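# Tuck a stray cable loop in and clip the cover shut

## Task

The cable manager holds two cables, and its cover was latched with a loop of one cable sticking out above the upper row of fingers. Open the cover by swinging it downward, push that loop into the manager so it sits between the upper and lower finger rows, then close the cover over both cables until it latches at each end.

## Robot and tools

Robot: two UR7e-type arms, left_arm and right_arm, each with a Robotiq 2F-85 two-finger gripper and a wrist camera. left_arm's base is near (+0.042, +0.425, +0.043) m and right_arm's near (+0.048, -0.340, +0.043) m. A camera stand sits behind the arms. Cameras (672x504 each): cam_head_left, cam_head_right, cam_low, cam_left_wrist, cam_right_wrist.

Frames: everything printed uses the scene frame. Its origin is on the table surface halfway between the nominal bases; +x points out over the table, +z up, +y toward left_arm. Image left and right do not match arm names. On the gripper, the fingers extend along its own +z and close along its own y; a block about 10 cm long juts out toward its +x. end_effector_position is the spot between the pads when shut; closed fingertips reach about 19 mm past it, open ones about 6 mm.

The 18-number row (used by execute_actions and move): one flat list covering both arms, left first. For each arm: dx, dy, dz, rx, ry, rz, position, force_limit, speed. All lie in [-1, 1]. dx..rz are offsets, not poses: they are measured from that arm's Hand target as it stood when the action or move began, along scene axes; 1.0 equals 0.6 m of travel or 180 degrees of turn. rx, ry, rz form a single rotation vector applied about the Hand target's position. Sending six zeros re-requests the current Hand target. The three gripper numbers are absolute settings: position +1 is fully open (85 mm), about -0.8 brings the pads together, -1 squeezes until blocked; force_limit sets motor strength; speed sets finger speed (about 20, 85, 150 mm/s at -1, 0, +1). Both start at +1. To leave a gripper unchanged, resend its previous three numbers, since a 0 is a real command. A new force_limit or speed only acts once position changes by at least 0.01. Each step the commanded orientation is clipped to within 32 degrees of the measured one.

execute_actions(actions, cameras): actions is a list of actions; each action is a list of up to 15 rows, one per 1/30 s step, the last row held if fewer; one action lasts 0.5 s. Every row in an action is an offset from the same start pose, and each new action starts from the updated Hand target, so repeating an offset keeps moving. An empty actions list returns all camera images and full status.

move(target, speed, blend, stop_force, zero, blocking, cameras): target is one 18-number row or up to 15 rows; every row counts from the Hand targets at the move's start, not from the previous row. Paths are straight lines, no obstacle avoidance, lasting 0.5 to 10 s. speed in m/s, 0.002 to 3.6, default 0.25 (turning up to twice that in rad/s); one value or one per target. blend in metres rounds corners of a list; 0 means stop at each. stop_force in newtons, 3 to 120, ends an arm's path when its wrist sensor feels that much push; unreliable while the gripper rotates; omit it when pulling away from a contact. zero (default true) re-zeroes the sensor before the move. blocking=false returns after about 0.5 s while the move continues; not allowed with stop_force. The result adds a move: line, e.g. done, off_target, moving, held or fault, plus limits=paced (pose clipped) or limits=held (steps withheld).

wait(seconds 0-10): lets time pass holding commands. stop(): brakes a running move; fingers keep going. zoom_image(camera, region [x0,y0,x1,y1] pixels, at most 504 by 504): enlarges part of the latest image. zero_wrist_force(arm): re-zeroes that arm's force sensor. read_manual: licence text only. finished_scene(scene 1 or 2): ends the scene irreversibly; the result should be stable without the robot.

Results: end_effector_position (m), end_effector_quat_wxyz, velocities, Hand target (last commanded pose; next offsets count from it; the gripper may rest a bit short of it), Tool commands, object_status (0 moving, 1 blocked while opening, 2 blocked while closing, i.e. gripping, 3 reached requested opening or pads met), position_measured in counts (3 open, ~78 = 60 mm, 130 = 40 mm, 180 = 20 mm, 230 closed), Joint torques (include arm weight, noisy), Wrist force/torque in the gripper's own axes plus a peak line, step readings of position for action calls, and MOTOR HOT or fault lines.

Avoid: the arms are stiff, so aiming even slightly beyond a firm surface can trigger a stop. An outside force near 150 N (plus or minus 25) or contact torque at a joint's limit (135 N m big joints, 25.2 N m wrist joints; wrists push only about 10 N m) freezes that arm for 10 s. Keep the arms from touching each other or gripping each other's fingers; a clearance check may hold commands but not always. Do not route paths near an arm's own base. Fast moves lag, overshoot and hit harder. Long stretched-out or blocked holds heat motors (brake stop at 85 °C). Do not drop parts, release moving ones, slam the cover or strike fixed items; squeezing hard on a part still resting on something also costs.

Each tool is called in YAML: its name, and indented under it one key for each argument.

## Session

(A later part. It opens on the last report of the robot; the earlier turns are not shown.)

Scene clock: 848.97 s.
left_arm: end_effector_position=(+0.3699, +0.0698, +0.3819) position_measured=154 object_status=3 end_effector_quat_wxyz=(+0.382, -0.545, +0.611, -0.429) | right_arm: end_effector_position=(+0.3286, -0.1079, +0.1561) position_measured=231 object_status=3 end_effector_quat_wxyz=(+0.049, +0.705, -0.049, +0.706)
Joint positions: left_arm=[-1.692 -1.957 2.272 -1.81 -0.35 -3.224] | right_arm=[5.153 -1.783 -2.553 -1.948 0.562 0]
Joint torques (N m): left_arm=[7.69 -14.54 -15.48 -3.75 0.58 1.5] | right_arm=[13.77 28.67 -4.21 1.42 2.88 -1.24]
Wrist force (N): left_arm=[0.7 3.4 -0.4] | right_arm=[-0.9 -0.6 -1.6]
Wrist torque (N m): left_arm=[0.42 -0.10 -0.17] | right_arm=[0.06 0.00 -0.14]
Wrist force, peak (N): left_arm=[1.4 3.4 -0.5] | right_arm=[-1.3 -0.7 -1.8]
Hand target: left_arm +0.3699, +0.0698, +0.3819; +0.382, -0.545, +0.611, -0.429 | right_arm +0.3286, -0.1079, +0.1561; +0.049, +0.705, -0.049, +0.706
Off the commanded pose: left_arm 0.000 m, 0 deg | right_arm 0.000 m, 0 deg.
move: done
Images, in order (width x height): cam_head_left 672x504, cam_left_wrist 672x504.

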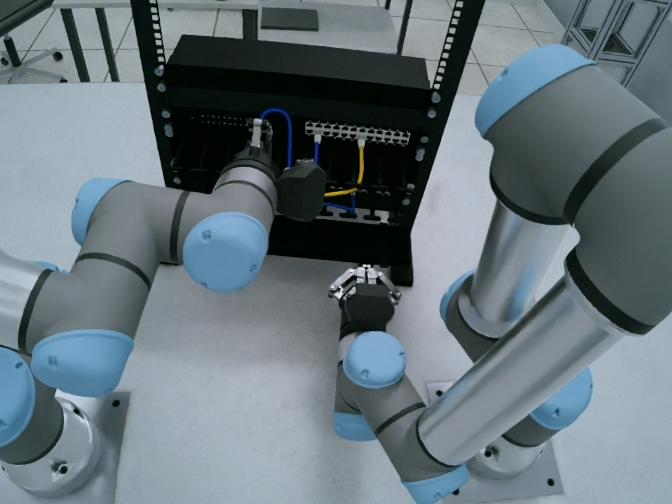

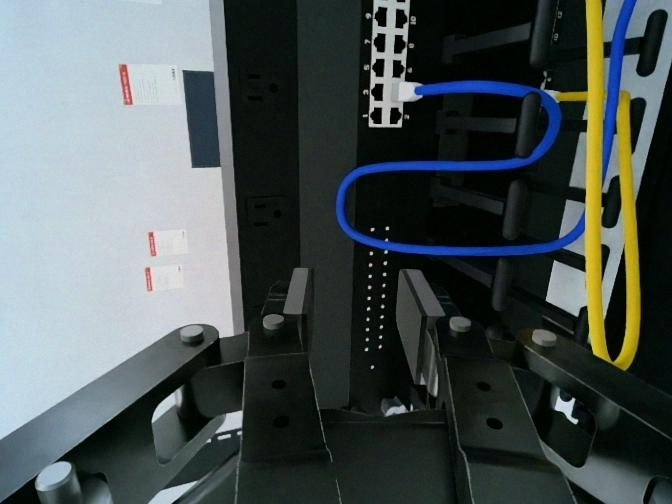

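move:
  target: [0.1923,-0.0193,-0.0648,0,0,0,-0.2,-0.6,-0.5, 0,0,0,0,0,0,-1,-0.6,-0.5]
  speed: 0.12
  cameras: ["cam_head_left", "cam_left_wrist"]

Scene clock: 867.90 s.
left_arm: end_effector_position=(+0.4853, +0.0582, +0.3430) position_measured=154 object_status=3 end_effector_quat_wxyz=(+0.382, -0.545, +0.611, -0.428) | right_arm: end_effector_position=(+0.3286, -0.1079, +0.1561) position_measured=231 object_status=3 end_effector_quat_wxyz=(+0.049, +0.705, -0.049, +0.706)
Joint positions: left_arm=[-1.354 -1.558 2.294 -3.005 -0.462 -2.389] | right_arm=[5.153 -1.783 -2.553 -1.948 0.562 0]
Joint torques (N m): left_arm=[7.5 -11.33 -11.3 -3.77 0.01 1.27] | right_arm=[14.41 25.87 -5.01 1.3 2.79 -1.25]
Wrist force (N): left_arm=[0.9 3.4 -0.4] | right_arm=[-0.8 -0.5 -1.7]
Wrist torque (N m): left_arm=[0.44 -0.15 -0.17] | right_arm=[0.06 0.00 -0.14]
Wrist force, peak (N): left_arm=[0.6 3.5 -1.6] | right_arm=[-0.9 -0.9 -1.8]
Hand target: left_arm +0.4853, +0.0582, +0.3430; +0.382, -0.545, +0.611, -0.429 | right_arm +0.3286, -0.1079, +0.1561; +0.049, +0.705, -0.049, +0.706
Off the commanded pose: left_arm 0.000 m, 0 deg | right_arm 0.000 m, 0 deg.
move: done
Images, in order (width x height): cam_head_left 672x504, cam_left_wrist 672x504.

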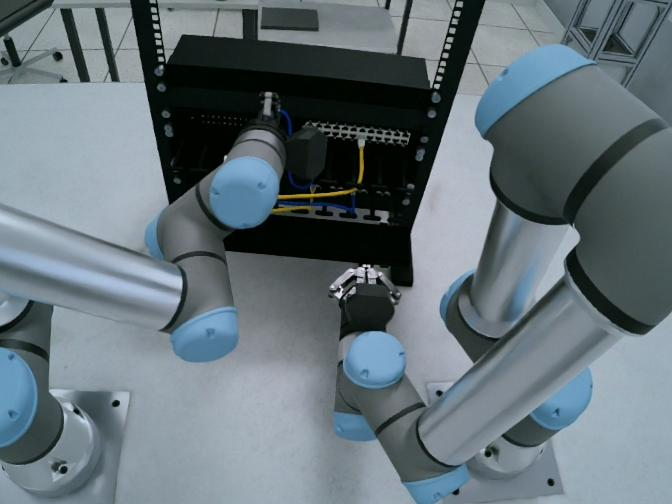

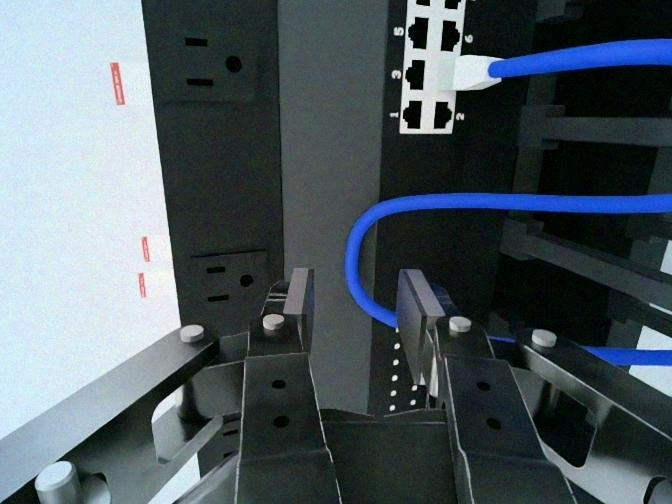

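move:
  target: [0.0545,-0.0062,-0.02,0,0,0,-0.2,-0.6,-0.5, 0,0,0,0,0,0,-1,-0.6,-0.5]
  speed: 0.03
  stop_force: 6
  cameras: ["cam_head_left", "cam_left_wrist"]

Scene clock: 884.40 s.
left_arm: end_effector_position=(+0.5164, +0.0547, +0.3316) position_measured=154 object_status=3 end_effector_quat_wxyz=(+0.382, -0.545, +0.611, -0.428) | right_arm: end_effector_position=(+0.3286, -0.1079, +0.1561) position_measured=231 object_status=3 end_effector_quat_wxyz=(+0.049, +0.705, -0.049, +0.706)
Joint positions: left_arm=[-1.277 -1.455 2.248 -3.168 -0.515 -2.27] | right_arm=[5.153 -1.783 -2.553 -1.948 0.562 0]
Joint torques (N m): left_arm=[-11.56 -29.83 -11.91 -1.63 3 -1.53] | right_arm=[14 27.35 -4.02 1.26 2.72 -0.95]
Wrist force (N): left_arm=[-0.5 4.4 -2.5] | right_arm=[-0.6 -0.7 -1.5]
Wrist torque (N m): left_arm=[0.40 -0.02 -0.11] | right_arm=[0.04 -0.02 -0.14]
Wrist force, peak (N): left_arm=[-14.7 14.8 -63.5] | right_arm=[-0.8 -1.3 -1.9]
Hand target: left_arm +0.5164, +0.0547, +0.3316; +0.382, -0.545, +0.611, -0.428 (not the last commanded pose) | right_arm +0.3286, -0.1079, +0.1561; +0.049, +0.705, -0.049, +0.706
Off the commanded pose: left_arm 0.002 m, 0 deg | right_arm 0.000 m, 0 deg.
move: contact (left_arm)
Images, in order (width x height): cam_head_left 672x504, cam_left_wrist 672x504.

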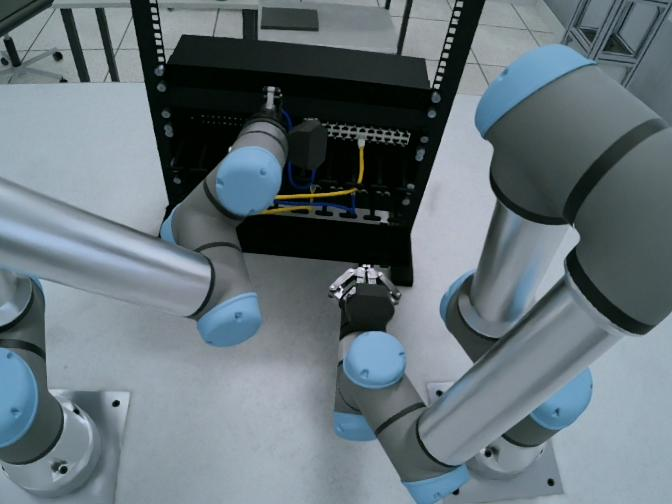

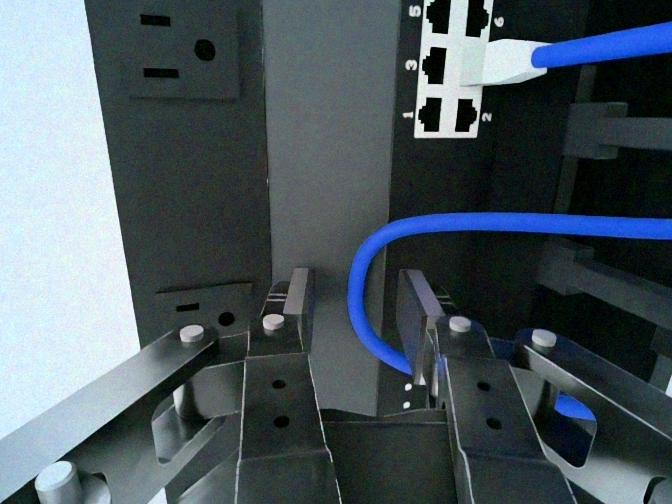

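move:
  target: [-0.0028,0.0003,0.0045,0,0,0,-0.5,-0.6,-0.5, 0,0,0,0,0,0,-1,-0.6,-0.5]
  speed: 0.03
  cameras: ["cam_left_wrist"]

Scene clock: 909.63 s.
left_arm: end_effector_position=(+0.5148, +0.0549, +0.3342) position_measured=192 object_status=3 end_effector_quat_wxyz=(+0.382, -0.545, +0.611, -0.428) | right_arm: end_effector_position=(+0.3286, -0.1079, +0.1561) position_measured=231 object_status=3 end_effector_quat_wxyz=(+0.049, +0.705, -0.049, +0.706)
Joint positions: left_arm=[-1.281 -1.465 2.249 -3.154 -0.512 -2.276] | right_arm=[5.153 -1.783 -2.553 -1.948 0.562 0]
Joint torques (N m): left_arm=[-11.39 -30.17 -11.04 -1.24 2.87 -1.67] | right_arm=[13.5 27.8 -4.13 1.05 2.51 -0.85]
Wrist force (N): left_arm=[0.0 3.5 -0.4] | right_arm=[-0.4 -0.6 -1.5]
Wrist torque (N m): left_arm=[0.45 -0.01 -0.10] | right_arm=[0.06 -0.05 -0.14]
Wrist force, peak (N): left_arm=[-0.2 5.0 -2.4] | right_arm=[-0.9 -1.0 -1.8]
Hand target: left_arm +0.5147, +0.0549, +0.3343; +0.382, -0.545, +0.611, -0.428 | right_arm +0.3286, -0.1079, +0.1561; +0.049, +0.705, -0.049, +0.706
Off the commanded pose: left_arm 0.000 m, 0 deg | right_arm 0.000 m, 0 deg.
move: done
Images, in order (width x height): cam_left_wrist 672x504.

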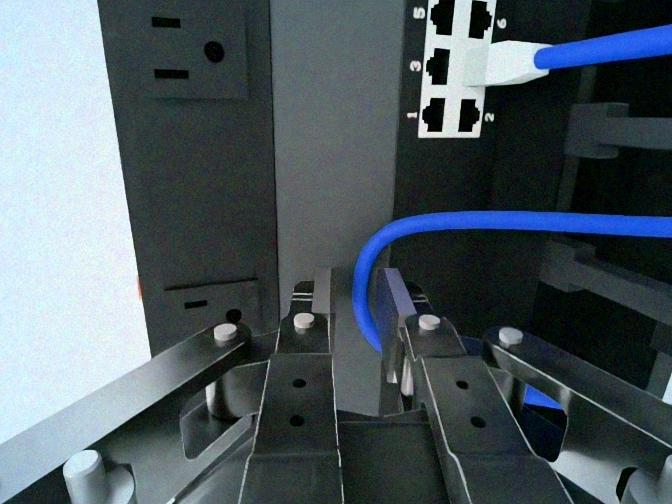

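move:
  target: [0.0093,-0.0011,-0.0034,0,0,0,-0.5,-0.6,-0.5, 0,0,0,0,0,0,-1,-0.6,-0.5]
  speed: 0.008
  stop_force: 4

execute_actions:
  actions:
    - [[0,0,0,0,0,0,-1,-0.6,-0.5,0,0,0,0,0,0,-1,-0.6,-0.5]]
  cameras: ["cam_left_wrist"]

Scene clock: 919.17 s.
left_arm: end_effector_position=(+0.5183, +0.0545, +0.3330) position_measured=192 object_status=3 end_effector_quat_wxyz=(+0.382, -0.546, +0.611, -0.428) | right_arm: end_effector_position=(+0.3286, -0.1079, +0.1561) position_measured=231 object_status=3 end_effector_quat_wxyz=(+0.049, +0.705, -0.049, +0.706)
Joint positions: left_arm=[-1.273 -1.453 2.243 -3.169 -0.518 -2.264] | right_arm=[5.153 -1.783 -2.553 -1.948 0.562 0]
Joint torques (N m): left_arm=[-11.07 -30.48 -10.87 -1.26 2.99 -1.64] | right_arm=[13.53 28.12 -4.57 1.25 2.62 -0.88]
Wrist force (N): left_arm=[-0.6 4.8 -3.9] | right_arm=[-0.8 -0.8 -1.7]
Wrist torque (N m): left_arm=[0.43 -0.03 -0.15] | right_arm=[0.02 0.00 -0.15]
Wrist force, peak (N): left_arm=[-6.2 6.4 -28.7] | right_arm=[-0.8 -0.9 -1.9]
Hand target: left_arm +0.5183, +0.0545, +0.3330; +0.382, -0.546, +0.611, -0.428 (not the last commanded pose) | right_arm +0.3286, -0.1079, +0.1561; +0.049, +0.705, -0.049, +0.706
Off the commanded pose: left_arm 0.002 m, 0 deg | right_arm 0.000 m, 0 deg.
move: contact (left_arm)

Scene clock: 919.87 s.
left_arm: end_effector_position=(+0.5183, +0.0545, +0.3330) position_measured=231 object_status=3 end_effector_quat_wxyz=(+0.382, -0.545, +0.611, -0.428) | right_arm: end_effector_position=(+0.3286, -0.1079, +0.1561) position_measured=231 object_status=3 end_effector_quat_wxyz=(+0.049, +0.705, -0.049, +0.706)
Joint positions: left_arm=[-1.273 -1.454 2.243 -3.169 -0.518 -2.264] | right_arm=[5.153 -1.783 -2.553 -1.948 0.562 0]
Joint torques (N m): left_arm=[1.38 -21.95 -17.19 -1.56 1.5 -1.64] | right_arm=[13.08 27.45 -3.36 1.18 2.38 -1.17]
Wrist force (N): left_arm=[-6.1 9.0 -31.2] | right_arm=[-0.6 -0.4 -1.4]
Wrist torque (N m): left_arm=[0.33 0.04 -0.14] | right_arm=[0.08 -0.03 -0.15]
Wrist force, peak (N): left_arm=[-6.1 9.0 -31.2] | right_arm=[-1.2 -0.4 -1.7]
Hand target: left_arm +0.5183, +0.0545, +0.3330; +0.382, -0.546, +0.611, -0.428 | right_arm +0.3286, -0.1079, +0.1561; +0.049, +0.705, -0.049, +0.706
Off the commanded pose: left_arm 0.000 m, 0 deg | right_arm 0.000 m, 0 deg.
Step readings (end_effector_position of left_arm | right_arm):
0: (+0.5183, +0.0545, +0.3330) | (+0.3286, -0.1079, +0.1561)
1: (+0.5183, +0.0545, +0.3330) | (+0.3286, -0.1079, +0.1561)
2: (+0.5183, +0.0545, +0.3330) | (+0.3286, -0.1079, +0.1561)
4: (+0.5183, +0.0545, +0.3330) | (+0.3286, -0.1079, +0.1561)
8: (+0.5183, +0.0545, +0.3330) | (+0.3286, -0.1079, +0.1561)
15: (+0.5183, +0.0545, +0.3330) | (+0.3286, -0.1079, +0.1561)
Images, in order (width x height): cam_left_wrist 672x504.

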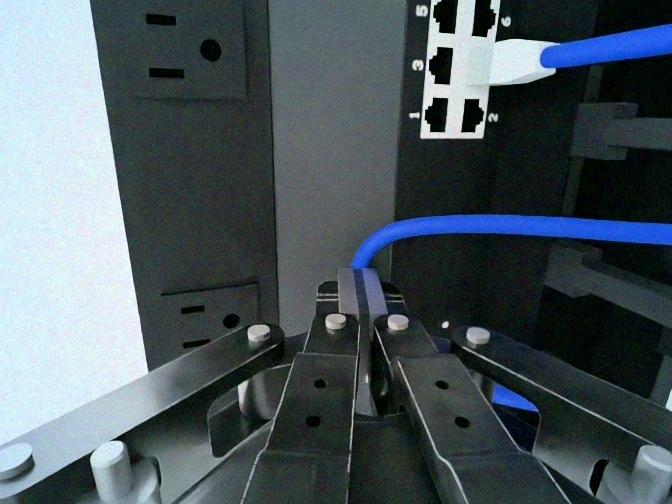

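move:
  target:
    - [-0.0778,0.0088,0.0285,0,0,0,-1,-0.6,-0.5, 0,0,0,0,0,0,-1,-0.6,-0.5]
    - [-0.0778,0.0088,0.0285,-0.4669,0.0531,0.171,-1,-0.6,-0.5, 0,0,0,0,0,0,-1,-0.6,-0.5]
  speed: [0.1,0.4]
  cameras: ["cam_left_wrist"]

Scene clock: 987.37 s.
left_arm: end_effector_position=(+0.4716, +0.0598, +0.3501) position_measured=231 object_status=3 end_effector_quat_wxyz=(+0.033, +0.818, -0.046, +0.573) | right_arm: end_effector_position=(+0.3286, -0.1079, +0.1561) position_measured=231 object_status=3 end_effector_quat_wxyz=(+0.049, +0.705, -0.049, +0.706)
Joint positions: left_arm=[-1.39 -1.611 2.307 -2.905 -0.439 -4.027] | right_arm=[5.153 -1.783 -2.553 -1.948 0.562 0]
Joint torques (N m): left_arm=[-12.74 -24.17 -28.3 -1.49 3.29 -1.56] | right_arm=[12.63 27.32 -2.66 1.3 2.56 -1.02]
Wrist force (N): left_arm=[0.5 0.3 -1.4] | right_arm=[-0.7 -0.5 -1.6]
Wrist torque (N m): left_arm=[0.18 -0.35 -0.03] | right_arm=[0.07 -0.04 -0.15]
Wrist force, peak (N): left_arm=[-5.9 9.2 -31.5] | right_arm=[-0.8 -1.0 -1.9]
Hand target: left_arm +0.4716, +0.0598, +0.3501; +0.033, +0.818, -0.046, +0.573 | right_arm +0.3286, -0.1079, +0.1561; +0.049, +0.705, -0.049, +0.706
Off the commanded pose: left_arm 0.000 m, 0 deg | right_arm 0.000 m, 0 deg.
move: done
Images, in order (width x height): cam_left_wrist 672x504.

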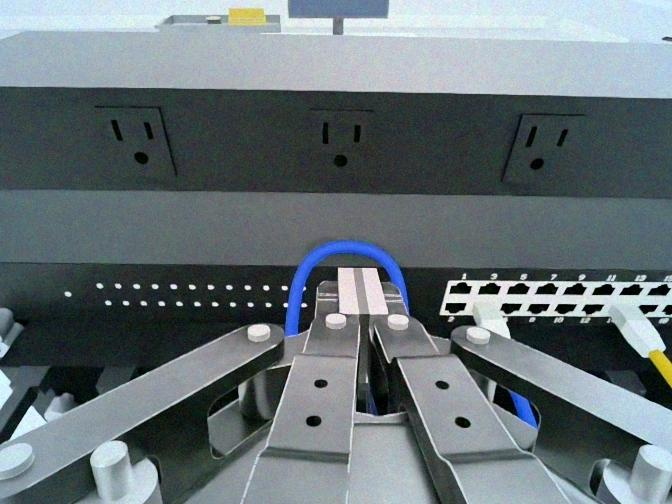

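move:
  target: [-0.0397,0.0483,-0.0112,0.0157,0.138,0,-0.2,-0.6,-0.5, 0,0,0,0,0,0,-1,-0.6,-0.5]
  speed: 0.15
  cameras: ["cam_left_wrist"]

Scene clock: 1000.00 s.
left_arm: end_effector_position=(+0.4478, +0.0887, +0.3433) position_measured=154 object_status=3 end_effector_quat_wxyz=(+0.022, +0.922, -0.052, +0.383) | right_arm: end_effector_position=(+0.3286, -0.1079, +0.1561) position_measured=231 object_status=3 end_effector_quat_wxyz=(+0.049, +0.705, -0.049, +0.706)
Joint positions: left_arm=[-1.282 -1.808 2.141 -2.26 -0.854 -4.198] | right_arm=[5.153 -1.783 -2.553 -1.948 0.562 0]
Joint torques (N m): left_arm=[8.68 -21.32 -33.44 -1.69 -0.1 -1.55] | right_arm=[12.95 27.05 -3 1.36 2.54 -1.07]
Wrist force (N): left_arm=[0.0 0.0 -0.7] | right_arm=[-0.6 -0.9 -1.4]
Wrist torque (N m): left_arm=[0.04 -0.08 0.03] | right_arm=[0.02 -0.01 -0.14]
Wrist force, peak (N): left_arm=[0.5 0.5 -1.8] | right_arm=[-1.0 -0.9 -1.9]
Hand target: left_arm +0.4478, +0.0887, +0.3433; +0.022, +0.922, -0.052, +0.383 | right_arm +0.3286, -0.1079, +0.1561; +0.049, +0.705, -0.049, +0.706
Off the commanded pose: left_arm 0.000 m, 0 deg | right_arm 0.000 m, 0 deg.
move: done
Images, in order (width x height): cam_left_wrist 672x504.

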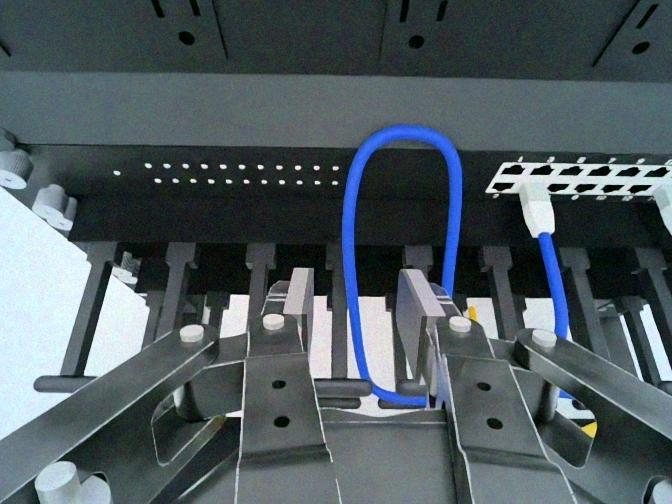

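move:
  target: [0.0703,-0.008,-0.0707,0,0,0,-0.2,-0.6,-0.5, 0,0,0,0,0,0,-1,-0.6,-0.5]
  speed: 0.06
  stop_force: 10
  cameras: ["cam_left_wrist"]

Scene clock: 1009.97 s.
left_arm: end_effector_position=(+0.4900, +0.0839, +0.3009) position_measured=154 object_status=3 end_effector_quat_wxyz=(+0.022, +0.922, -0.052, +0.383) | right_arm: end_effector_position=(+0.3286, -0.1079, +0.1561) position_measured=231 object_status=3 end_effector_quat_wxyz=(+0.049, +0.705, -0.049, +0.706)
Joint positions: left_arm=[-1.181 -1.663 2.162 -2.505 -0.893 -4.076] | right_arm=[5.153 -1.783 -2.553 -1.948 0.562 0]
Joint torques (N m): left_arm=[7.91 -10.2 -14.13 -4.23 -0.23 1.51] | right_arm=[14.48 26.5 -3.15 1.23 2.46 -1.13]
Wrist force (N): left_arm=[0.1 0.5 -0.8] | right_arm=[-0.8 -0.8 -1.9]
Wrist torque (N m): left_arm=[0.11 -0.11 -0.05] | right_arm=[0.01 -0.01 -0.14]
Wrist force, peak (N): left_arm=[-0.3 0.3 -1.1] | right_arm=[-0.8 -0.8 -1.9]
Hand target: left_arm +0.4900, +0.0839, +0.3009; +0.022, +0.922, -0.052, +0.383 | right_arm +0.3286, -0.1079, +0.1561; +0.049, +0.705, -0.049, +0.706
Off the commanded pose: left_arm 0.000 m, 0 deg | right_arm 0.000 m, 0 deg.
move: done
Images, in order (width x height): cam_left_wrist 672x504.

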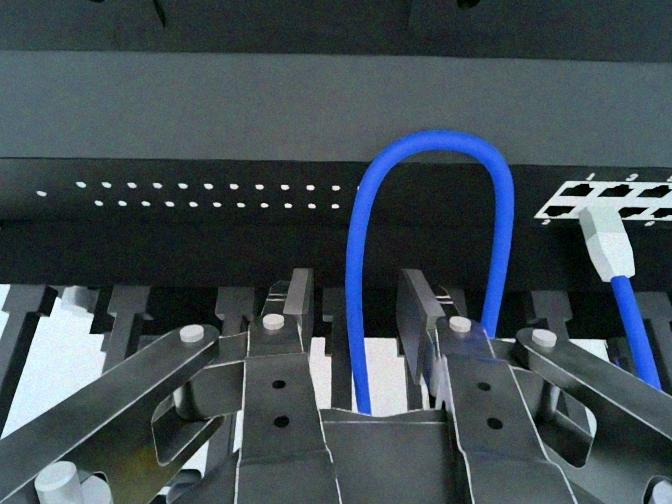

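execute_actions:
  actions:
    - [[0,0,0,0,0,0,-1,-0.6,-0.5,0,0,0,0,0,0,-1,-0.6,-0.5]]
    - [[0,0,0,0,0,0,-1,-0.6,-0.5,0,0,0,0,0,0,-1,-0.6,-0.5]]
  cameras: ["cam_left_wrist"]

Scene clock: 1015.60 s.
left_arm: end_effector_position=(+0.4900, +0.0839, +0.3009) position_measured=220 object_status=2 end_effector_quat_wxyz=(+0.022, +0.922, -0.052, +0.383) | right_arm: end_effector_position=(+0.3286, -0.1079, +0.1561) position_measured=231 object_status=3 end_effector_quat_wxyz=(+0.049, +0.705, -0.049, +0.706)
Joint positions: left_arm=[-1.181 -1.663 2.162 -2.505 -0.893 -4.076] | right_arm=[5.153 -1.783 -2.553 -1.948 0.562 0]
Joint torques (N m): left_arm=[7.71 -10.81 -15.03 -2.65 0.4 1.34] | right_arm=[14.04 25.97 -2 1 2.45 -1.15]
Wrist force (N): left_arm=[0.7 0.8 -0.7] | right_arm=[-0.6 -0.9 -1.6]
Wrist torque (N m): left_arm=[0.11 -0.11 -0.06] | right_arm=[0.01 -0.02 -0.14]
Wrist force, peak (N): left_arm=[0.8 1.5 -0.8] | right_arm=[-0.9 -0.9 -1.8]
Hand target: left_arm +0.4900, +0.0839, +0.3009; +0.022, +0.922, -0.052, +0.383 | right_arm +0.3286, -0.1079, +0.1561; +0.049, +0.705, -0.049, +0.706
Off the commanded pose: left_arm 0.000 m, 0 deg | right_arm 0.000 m, 0 deg.
Step readings (end_effector_position of left_arm | right_arm):
0: (+0.4900, +0.0839, +0.3009) | (+0.3286, -0.1079, +0.1561)
1: (+0.4900, +0.0839, +0.3009) | (+0.3286, -0.1079, +0.1561)
2: (+0.4900, +0.0839, +0.3009) | (+0.3286, -0.1079, +0.1561)
4: (+0.4900, +0.0839, +0.3009) | (+0.3286, -0.1079, +0.1561)
8: (+0.4900, +0.0839, +0.3009) | (+0.3286, -0.1079, +0.1561)
15: (+0.4900, +0.0839, +0.3009) | (+0.3286, -0.1079, +0.1561)
16: (+0.4900, +0.0839, +0.3009) | (+0.3286, -0.1079, +0.1561)
17: (+0.4900, +0.0839, +0.3009) | (+0.3286, -0.1079, +0.1561)
19: (+0.4900, +0.0839, +0.3009) | (+0.3286, -0.1079, +0.1561)
23: (+0.4900, +0.0839, +0.3009) | (+0.3286, -0.1079, +0.1561)
30: (+0.4900, +0.0839, +0.3009) | (+0.3286, -0.1079, +0.1561)
Images, in order (width x height): cam_left_wrist 672x504.

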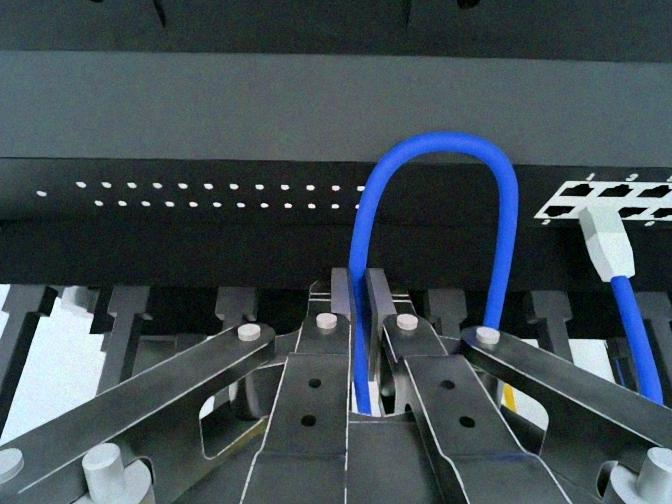

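move:
  target: [-0.1325,0.0151,0.02,0,0,0,-1,-0.6,-0.5, 0,0,0,0,0,0,-1,-0.6,-0.5]
  speed: 0.06
  cameras: ["cam_head_left", "cam_left_wrist", "cam_right_wrist"]

Scene clock: 1033.10 s.
left_arm: end_effector_position=(+0.4105, +0.0930, +0.3129) position_measured=220 object_status=2 end_effector_quat_wxyz=(+0.022, +0.922, -0.052, +0.383) | right_arm: end_effector_position=(+0.3286, -0.1079, +0.1561) position_measured=231 object_status=3 end_effector_quat_wxyz=(+0.049, +0.705, -0.049, +0.706)
Joint positions: left_arm=[-1.383 -1.863 2.239 -2.217 -0.823 -4.327] | right_arm=[5.153 -1.783 -2.553 -1.948 0.562 0]
Joint torques (N m): left_arm=[-13.11 -16.97 -14.9 -1.36 2.52 -1.48] | right_arm=[12.56 27.07 -2.06 1.11 2.44 -0.67]
Wrist force (N): left_arm=[2.7 0.1 -0.2] | right_arm=[-0.8 -0.4 -1.8]
Wrist torque (N m): left_arm=[0.11 -0.06 0.02] | right_arm=[0.08 0.00 -0.14]
Wrist force, peak (N): left_arm=[5.1 0.1 0.2] | right_arm=[-0.9 -1.1 -1.8]
Hand target: left_arm +0.4105, +0.0930, +0.3129; +0.022, +0.922, -0.052, +0.383 | right_arm +0.3286, -0.1079, +0.1561; +0.049, +0.705, -0.049, +0.706
Off the commanded pose: left_arm 0.000 m, 0 deg | right_arm 0.000 m, 0 deg.
move: done
Images, in order (width x height): cam_head_left 672x504, cam_left_wrist 672x504, cam_right_wrist 672x504.

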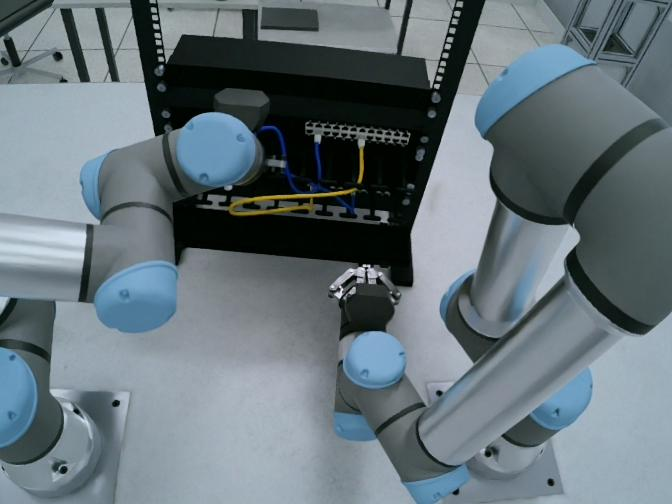

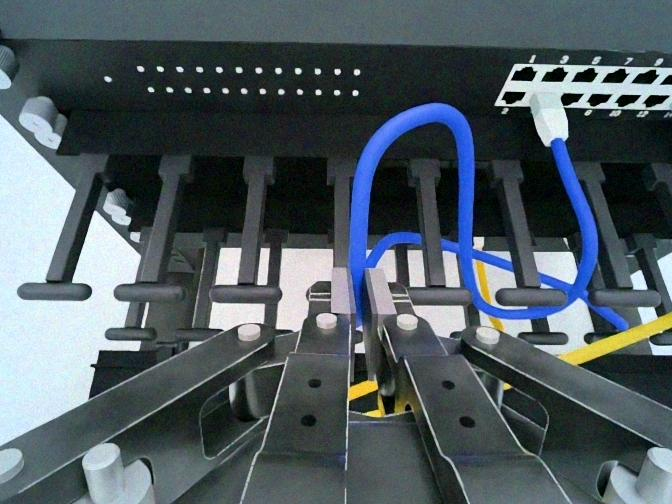

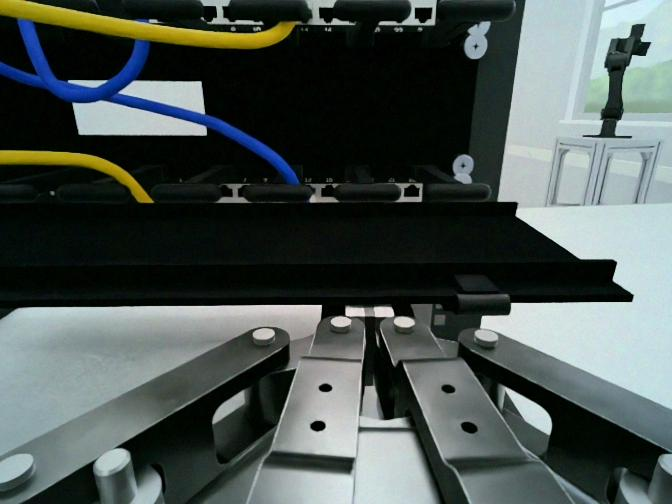

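move:
  target: [-0.0800,-0.01,-0.03,0,0,0,-1,-0.6,-0.5, 0,0,0,0,0,0,-1,-0.6,-0.5]
  speed: 0.06
  cameras: ["cam_head_left", "cam_left_wrist", "cam_right_wrist"]

Scene clock: 1053.67 s.
left_arm: end_effector_position=(+0.3625, +0.0870, +0.2949) position_measured=220 object_status=2 end_effector_quat_wxyz=(+0.022, +0.922, -0.052, +0.383) | right_arm: end_effector_position=(+0.3286, -0.1079, +0.1561) position_measured=231 object_status=3 end_effector_quat_wxyz=(+0.049, +0.705, -0.049, +0.706)
Joint positions: left_arm=[-1.53 -1.917 2.286 -2.072 -0.793 -4.526] | right_arm=[5.153 -1.783 -2.553 -1.948 0.562 0]
Joint torques (N m): left_arm=[-11.92 -15.88 -15.46 -1.52 3.15 -1.64] | right_arm=[14.38 26.42 -3.17 1.05 2.23 -0.77]
Wrist force (N): left_arm=[0.1 0.0 -0.4] | right_arm=[-0.5 -0.6 -1.4]
Wrist torque (N m): left_arm=[0.12 -0.06 0.02] | right_arm=[0.05 -0.04 -0.14]
Wrist force, peak (N): left_arm=[3.7 -0.2 -0.1] | right_arm=[-0.9 -0.9 -2.0]
Hand target: left_arm +0.3625, +0.0870, +0.2949; +0.022, +0.922, -0.052, +0.383 | right_arm +0.3286, -0.1079, +0.1561; +0.049, +0.705, -0.049, +0.706
Off the commanded pose: left_arm 0.000 m, 0 deg | right_arm 0.000 m, 0 deg.
move: done
Images, in order (width x height): cam_head_left 672x504, cam_left_wrist 672x504, cam_right_wrist 672x504.

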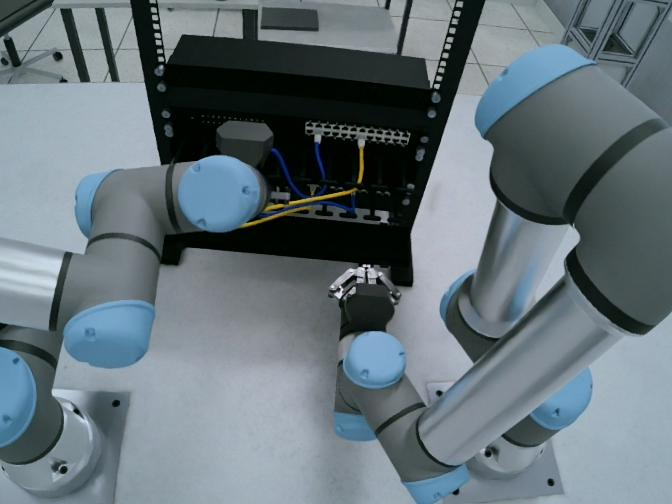

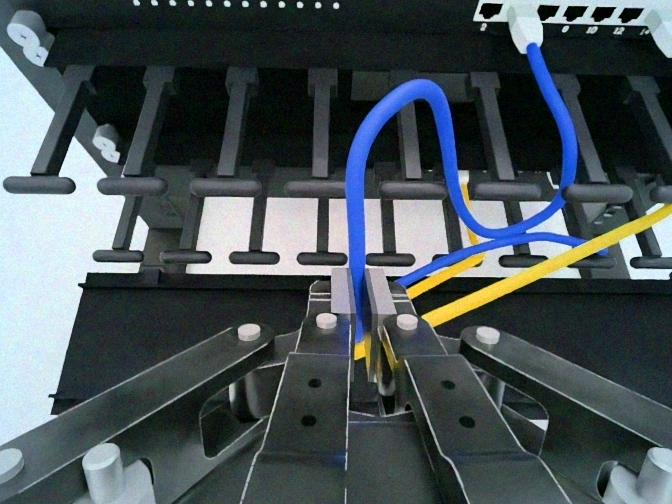

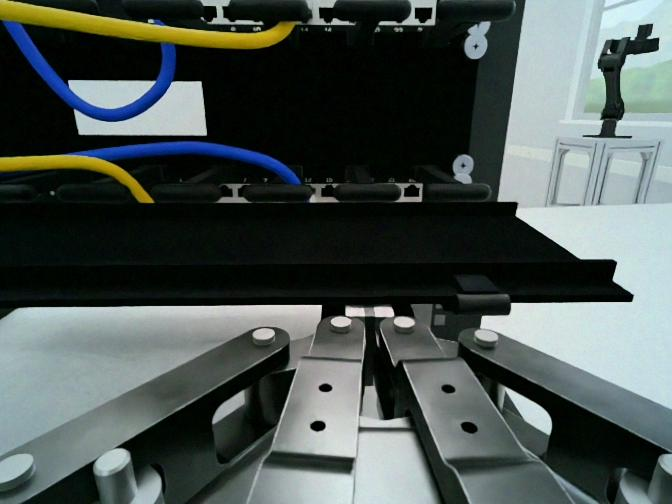

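move:
  target: [-0.0600,-0.06,-0.01,0,0,0,-1,-0.6,-0.5, 0,0,0,0,0,0,-1,-0.6,-0.5]
  speed: 0.06
  cameras: ["cam_head_left", "cam_left_wrist"]

Scene clock: 1069.87 s.
left_arm: end_effector_position=(+0.3265, +0.0510, +0.2889) position_measured=220 object_status=2 end_effector_quat_wxyz=(+0.022, +0.922, -0.052, +0.383) | right_arm: end_effector_position=(+0.3286, -0.1079, +0.1561) position_measured=231 object_status=3 end_effector_quat_wxyz=(+0.049, +0.705, -0.049, +0.706)
Joint positions: left_arm=[-1.635 -1.858 2.237 -1.977 -0.785 -4.674] | right_arm=[5.153 -1.783 -2.553 -1.948 0.562 0]
Joint torques (N m): left_arm=[-12.15 -2.59 -32.57 -1.41 3.3 -1.53] | right_arm=[11.7 25.75 -2.09 0.94 2.15 -0.84]
Wrist force (N): left_arm=[-0.1 -0.2 -0.7] | right_arm=[-0.7 -0.4 -1.4]
Wrist torque (N m): left_arm=[0.15 -0.04 0.02] | right_arm=[0.07 -0.03 -0.14]
Wrist force, peak (N): left_arm=[-0.4 0.0 -1.1] | right_arm=[-0.6 -1.1 -2.0]
Hand target: left_arm +0.3265, +0.0510, +0.2889; +0.022, +0.922, -0.052, +0.383 | right_arm +0.3286, -0.1079, +0.1561; +0.049, +0.705, -0.049, +0.706
Off the commanded pose: left_arm 0.000 m, 0 deg | right_arm 0.000 m, 0 deg.
move: done
Images, in order (width x height): cam_head_left 672x504, cam_left_wrist 672x504.

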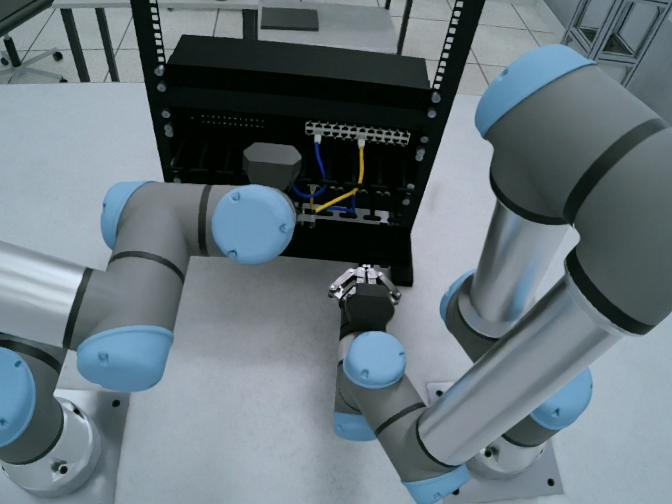

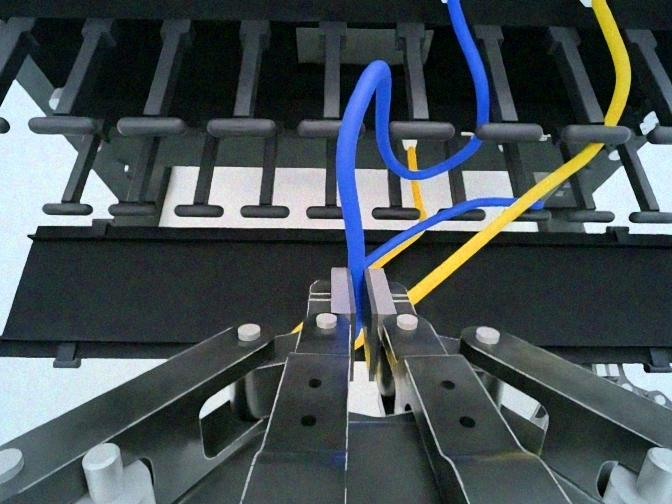

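move:
  target: [-0.0600,-0.03,-0.03,0,0,0,-1,-0.6,-0.5, 0,0,0,0,0,0,-1,-0.6,-0.5]
  speed: 0.06
  cameras: ["cam_left_wrist"]

Scene clock: 1079.77 s.
left_arm: end_effector_position=(+0.2905, +0.0330, +0.2709) position_measured=220 object_status=2 end_effector_quat_wxyz=(+0.022, +0.922, -0.052, +0.383) | right_arm: end_effector_position=(+0.3286, -0.1079, +0.1561) position_measured=231 object_status=3 end_effector_quat_wxyz=(+0.049, +0.705, -0.049, +0.706)
Joint positions: left_arm=[-1.731 -1.821 2.234 -1.917 -0.787 -4.809] | right_arm=[5.153 -1.783 -2.553 -1.948 0.562 0]
Joint torques (N m): left_arm=[-11.21 -4.11 -31.99 -1.25 0.04 -1.53] | right_arm=[12.43 27.5 -1.8 0.94 2.26 -1.06]
Wrist force (N): left_arm=[0.3 -0.2 -0.7] | right_arm=[-1.2 -0.3 -1.5]
Wrist torque (N m): left_arm=[0.14 -0.03 0.03] | right_arm=[0.10 0.00 -0.14]
Wrist force, peak (N): left_arm=[0.1 -0.1 -1.3] | right_arm=[-1.2 -0.5 -1.9]
Hand target: left_arm +0.2905, +0.0330, +0.2709; +0.022, +0.922, -0.052, +0.383 | right_arm +0.3286, -0.1079, +0.1561; +0.049, +0.705, -0.049, +0.706
Off the commanded pose: left_arm 0.000 m, 0 deg | right_arm 0.000 m, 0 deg.
move: done
Images, in order (width x height): cam_left_wrist 672x504.

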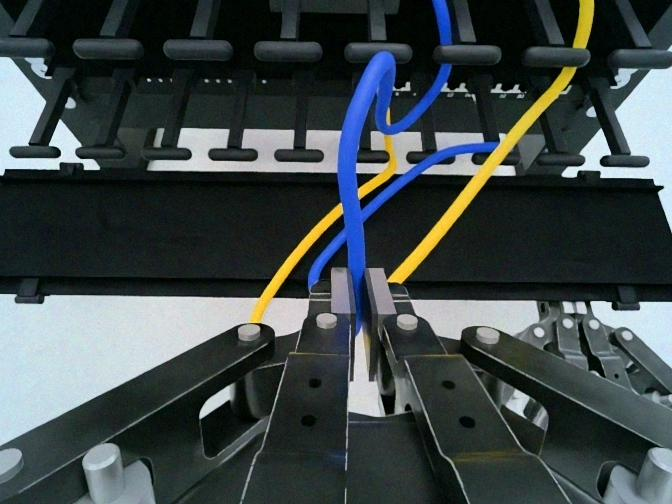

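zoom_image:
  camera: "cam_left_wrist"
  region: [240, 0, 500, 300]

Scaled by 1.680 from the camera's 672x504 image, which has a finer 960x720 frame.

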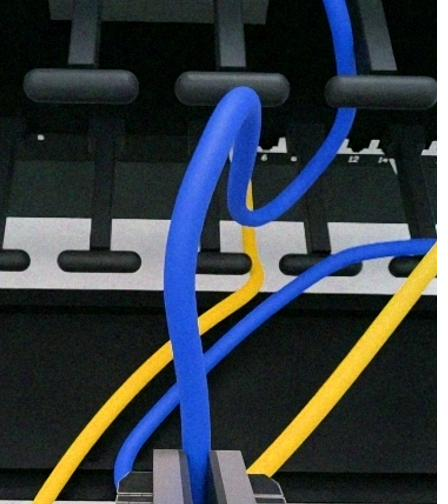

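zoom_image:
  camera: "cam_left_wrist"
  region: [370, 0, 500, 110]

Scaled by 3.877 from the camera's 672x504 image, which has a finer 960x720 frame.

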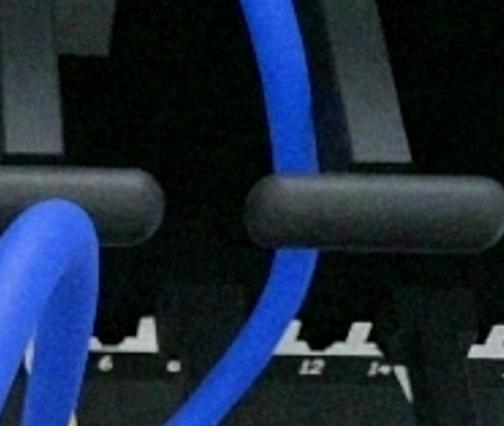

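move:
  target: [0.1158,0.2117,0.0,-0.0126,-0.1104,0,-1,-0.6,-0.5, 0,0,0,0,0,0,-1,-0.6,-0.5]
  speed: 0.08
  cameras: ["cam_head_left", "cam_left_wrist", "cam_right_wrist"]

Scene clock: 1165.33 s.
left_arm: end_effector_position=(+0.3600, +0.1600, +0.2709) position_measured=220 object_status=2 end_effector_quat_wxyz=(+0.031, +0.842, -0.047, +0.537) | right_arm: end_effector_position=(+0.3286, -0.1079, +0.1561) position_measured=231 object_status=3 end_effector_quat_wxyz=(+0.049, +0.705, -0.049, +0.706)
Joint positions: left_arm=[-1.756 -2.174 2.584 -1.783 -0.445 -4.931] | right_arm=[5.153 -1.783 -2.553 -1.948 0.562 0]
Joint torques (N m): left_arm=[-9.48 -5.74 -13.89 -0.28 3.47 -1.51] | right_arm=[13.73 28.21 -3.61 1.07 2.18 -1.03]
Wrist force (N): left_arm=[-0.2 5.1 0.7] | right_arm=[-1.1 -0.8 -1.6]
Wrist torque (N m): left_arm=[0.03 -0.21 -0.12] | right_arm=[0.02 0.02 -0.14]
Wrist force, peak (N): left_arm=[-0.6 6.9 1.6] | right_arm=[-2.1 -1.0 -1.5]
Hand target: left_arm +0.3600, +0.1600, +0.2709; +0.031, +0.842, -0.047, +0.537 | right_arm +0.3286, -0.1079, +0.1561; +0.049, +0.705, -0.049, +0.706
Off the commanded pose: left_arm 0.000 m, 0 deg | right_arm 0.000 m, 0 deg.
move: done
Images, in order (width x height): cam_head_left 672x504, cam_left_wrist 672x504, cam_right_wrist 672x504.

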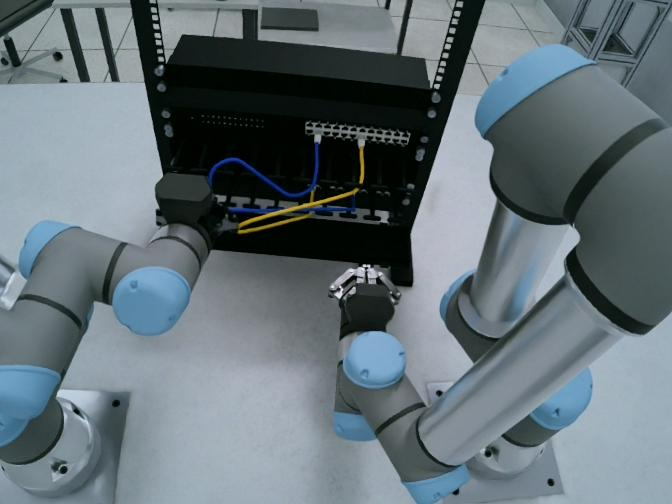

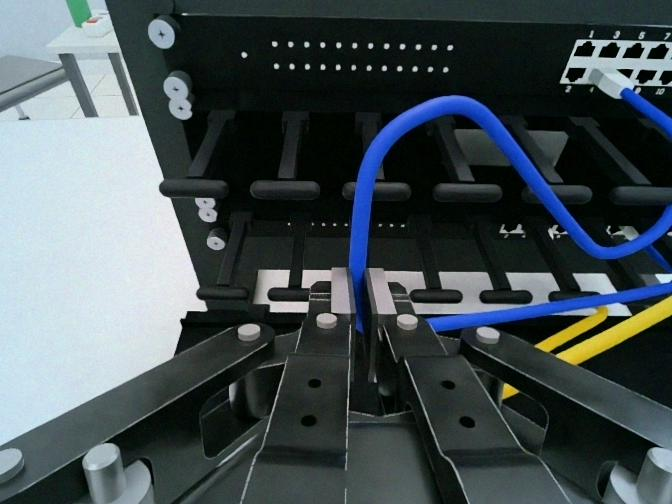

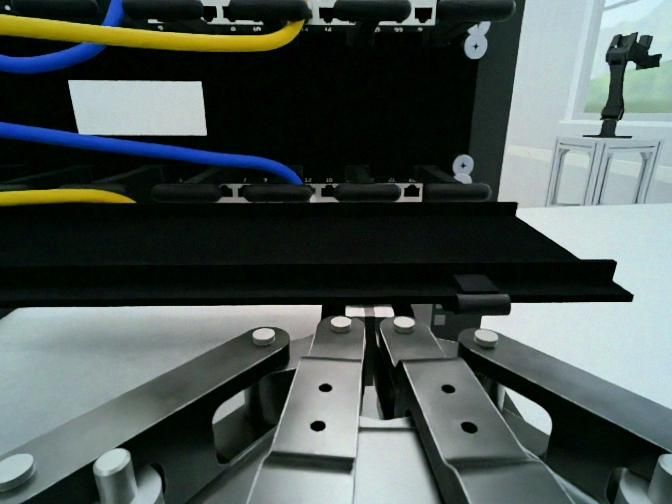

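move:
  target: [0.0333,-0.0333,-0.0167,0.4503,-0.0512,-0.2113,-1,-0.6,-0.5, 0,0,0,0,0,0,-1,-0.6,-0.5]
  speed: 0.3
  cameras: ["cam_head_left", "cam_left_wrist", "cam_right_wrist"]

Scene clock: 1189.90 s.
left_arm: end_effector_position=(+0.3799, +0.1400, +0.2609) position_measured=220 object_status=2 end_effector_quat_wxyz=(+0.357, -0.562, +0.629, -0.401) | right_arm: end_effector_position=(+0.3286, -0.1079, +0.1561) position_measured=231 object_status=3 end_effector_quat_wxyz=(+0.049, +0.705, -0.049, +0.706)
Joint positions: left_arm=[-1.657 -1.997 2.605 -2.195 -0.436 -3.126] | right_arm=[5.153 -1.783 -2.553 -1.948 0.562 0]
Joint torques (N m): left_arm=[9.13 4.3 -12.67 -3.52 0.65 1.5] | right_arm=[13.68 26.18 -1.85 0.78 2.25 -0.9]
Wrist force (N): left_arm=[3.5 3.3 0.3] | right_arm=[-1.2 -0.8 -1.5]
Wrist torque (N m): left_arm=[0.38 0.03 -0.22] | right_arm=[0.03 0.05 -0.15]
Wrist force, peak (N): left_arm=[4.5 5.3 0.3] | right_arm=[-1.3 -0.8 -1.8]
Hand target: left_arm +0.3800, +0.1400, +0.2609; +0.357, -0.562, +0.629, -0.401 | right_arm +0.3286, -0.1079, +0.1561; +0.049, +0.705, -0.049, +0.706
Off the commanded pose: left_arm 0.000 m, 0 deg | right_arm 0.000 m, 0 deg.
move: done
Images, in order (width x height): cam_head_left 672x504, cam_left_wrist 672x504, cam_right_wrist 672x504.

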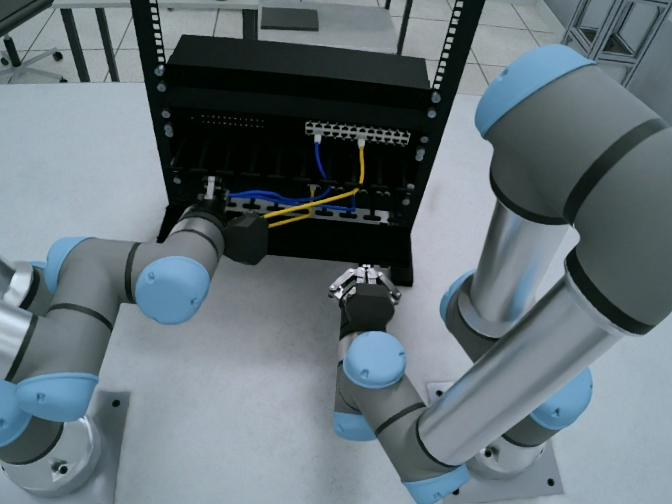

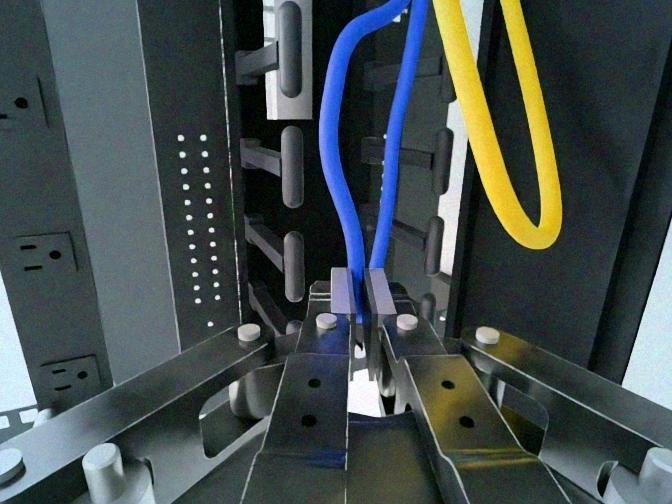

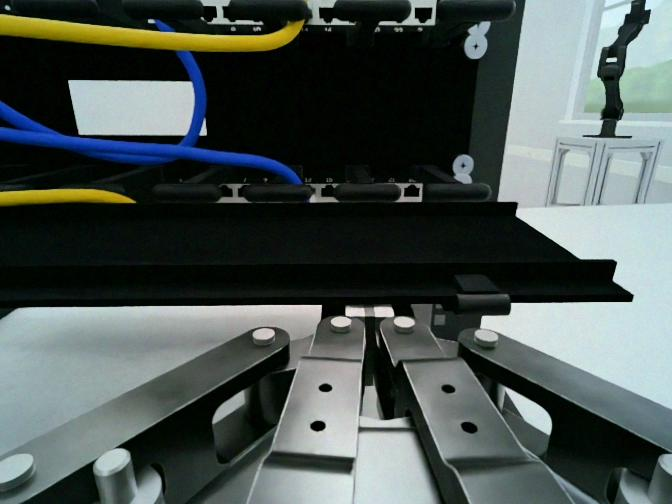

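move:
  target: [0.0417,-0.0083,-0.0583,-0.0063,-0.0552,0,-1,-0.6,-0.5, 0,0,0,0,0,0,-1,-0.6,-0.5]
  speed: 0.06
  cameras: ["cam_head_left", "cam_left_wrist", "cam_right_wrist"]

Scene clock: 1210.73 s.
left_arm: end_effector_position=(+0.4048, +0.1351, +0.2260) position_measured=220 object_status=2 end_effector_quat_wxyz=(+0.405, -0.529, +0.592, -0.454) | right_arm: end_effector_position=(+0.3286, -0.1079, +0.1561) position_measured=231 object_status=3 end_effector_quat_wxyz=(+0.049, +0.705, -0.049, +0.706)
Joint positions: left_arm=[-1.617 -1.601 2.728 -2.867 -0.266 -2.967] | right_arm=[5.153 -1.783 -2.553 -1.948 0.562 0]
Joint torques (N m): left_arm=[8.59 -3.1 -3.65 -3.65 3.79 1.4] | right_arm=[14.37 27.57 -2.34 0.62 2.26 -1]
Wrist force (N): left_arm=[1.8 3.4 -1.0] | right_arm=[-0.6 -1.0 -1.8]
Wrist torque (N m): left_arm=[0.47 -0.03 -0.24] | right_arm=[0.00 -0.05 -0.14]
Wrist force, peak (N): left_arm=[3.9 3.5 0.3] | right_arm=[-1.4 -0.8 -1.8]
Hand target: left_arm +0.4050, +0.1351, +0.2259; +0.405, -0.528, +0.592, -0.455 | right_arm +0.3286, -0.1079, +0.1561; +0.049, +0.705, -0.049, +0.706
Off the commanded pose: left_arm 0.000 m, 0 deg | right_arm 0.000 m, 0 deg.
move: done
Images, in order (width x height): cam_head_left 672x504, cam_left_wrist 672x504, cam_right_wrist 672x504.

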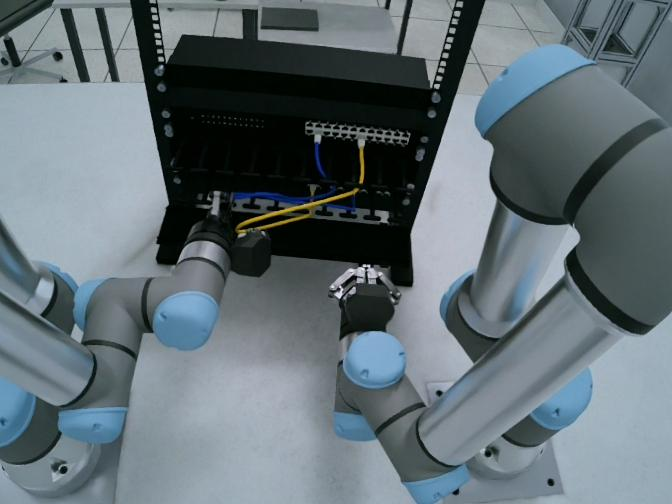

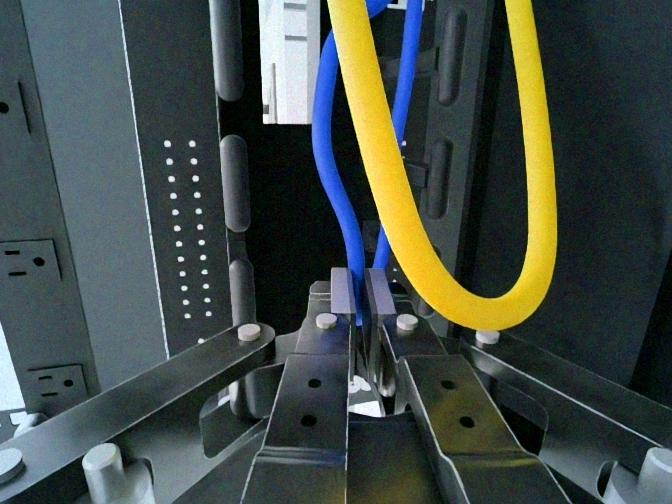

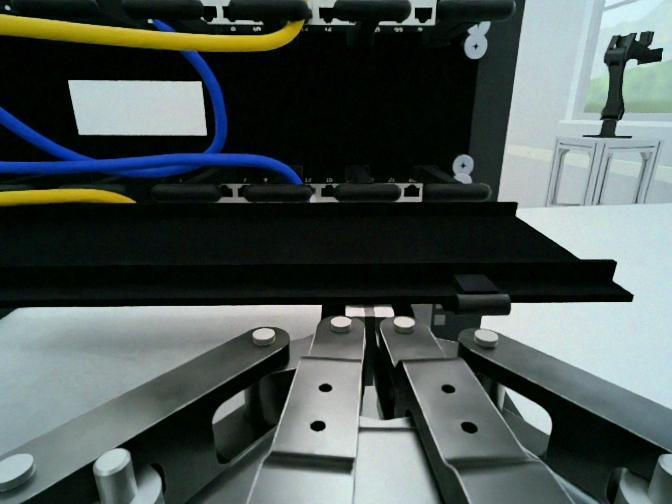

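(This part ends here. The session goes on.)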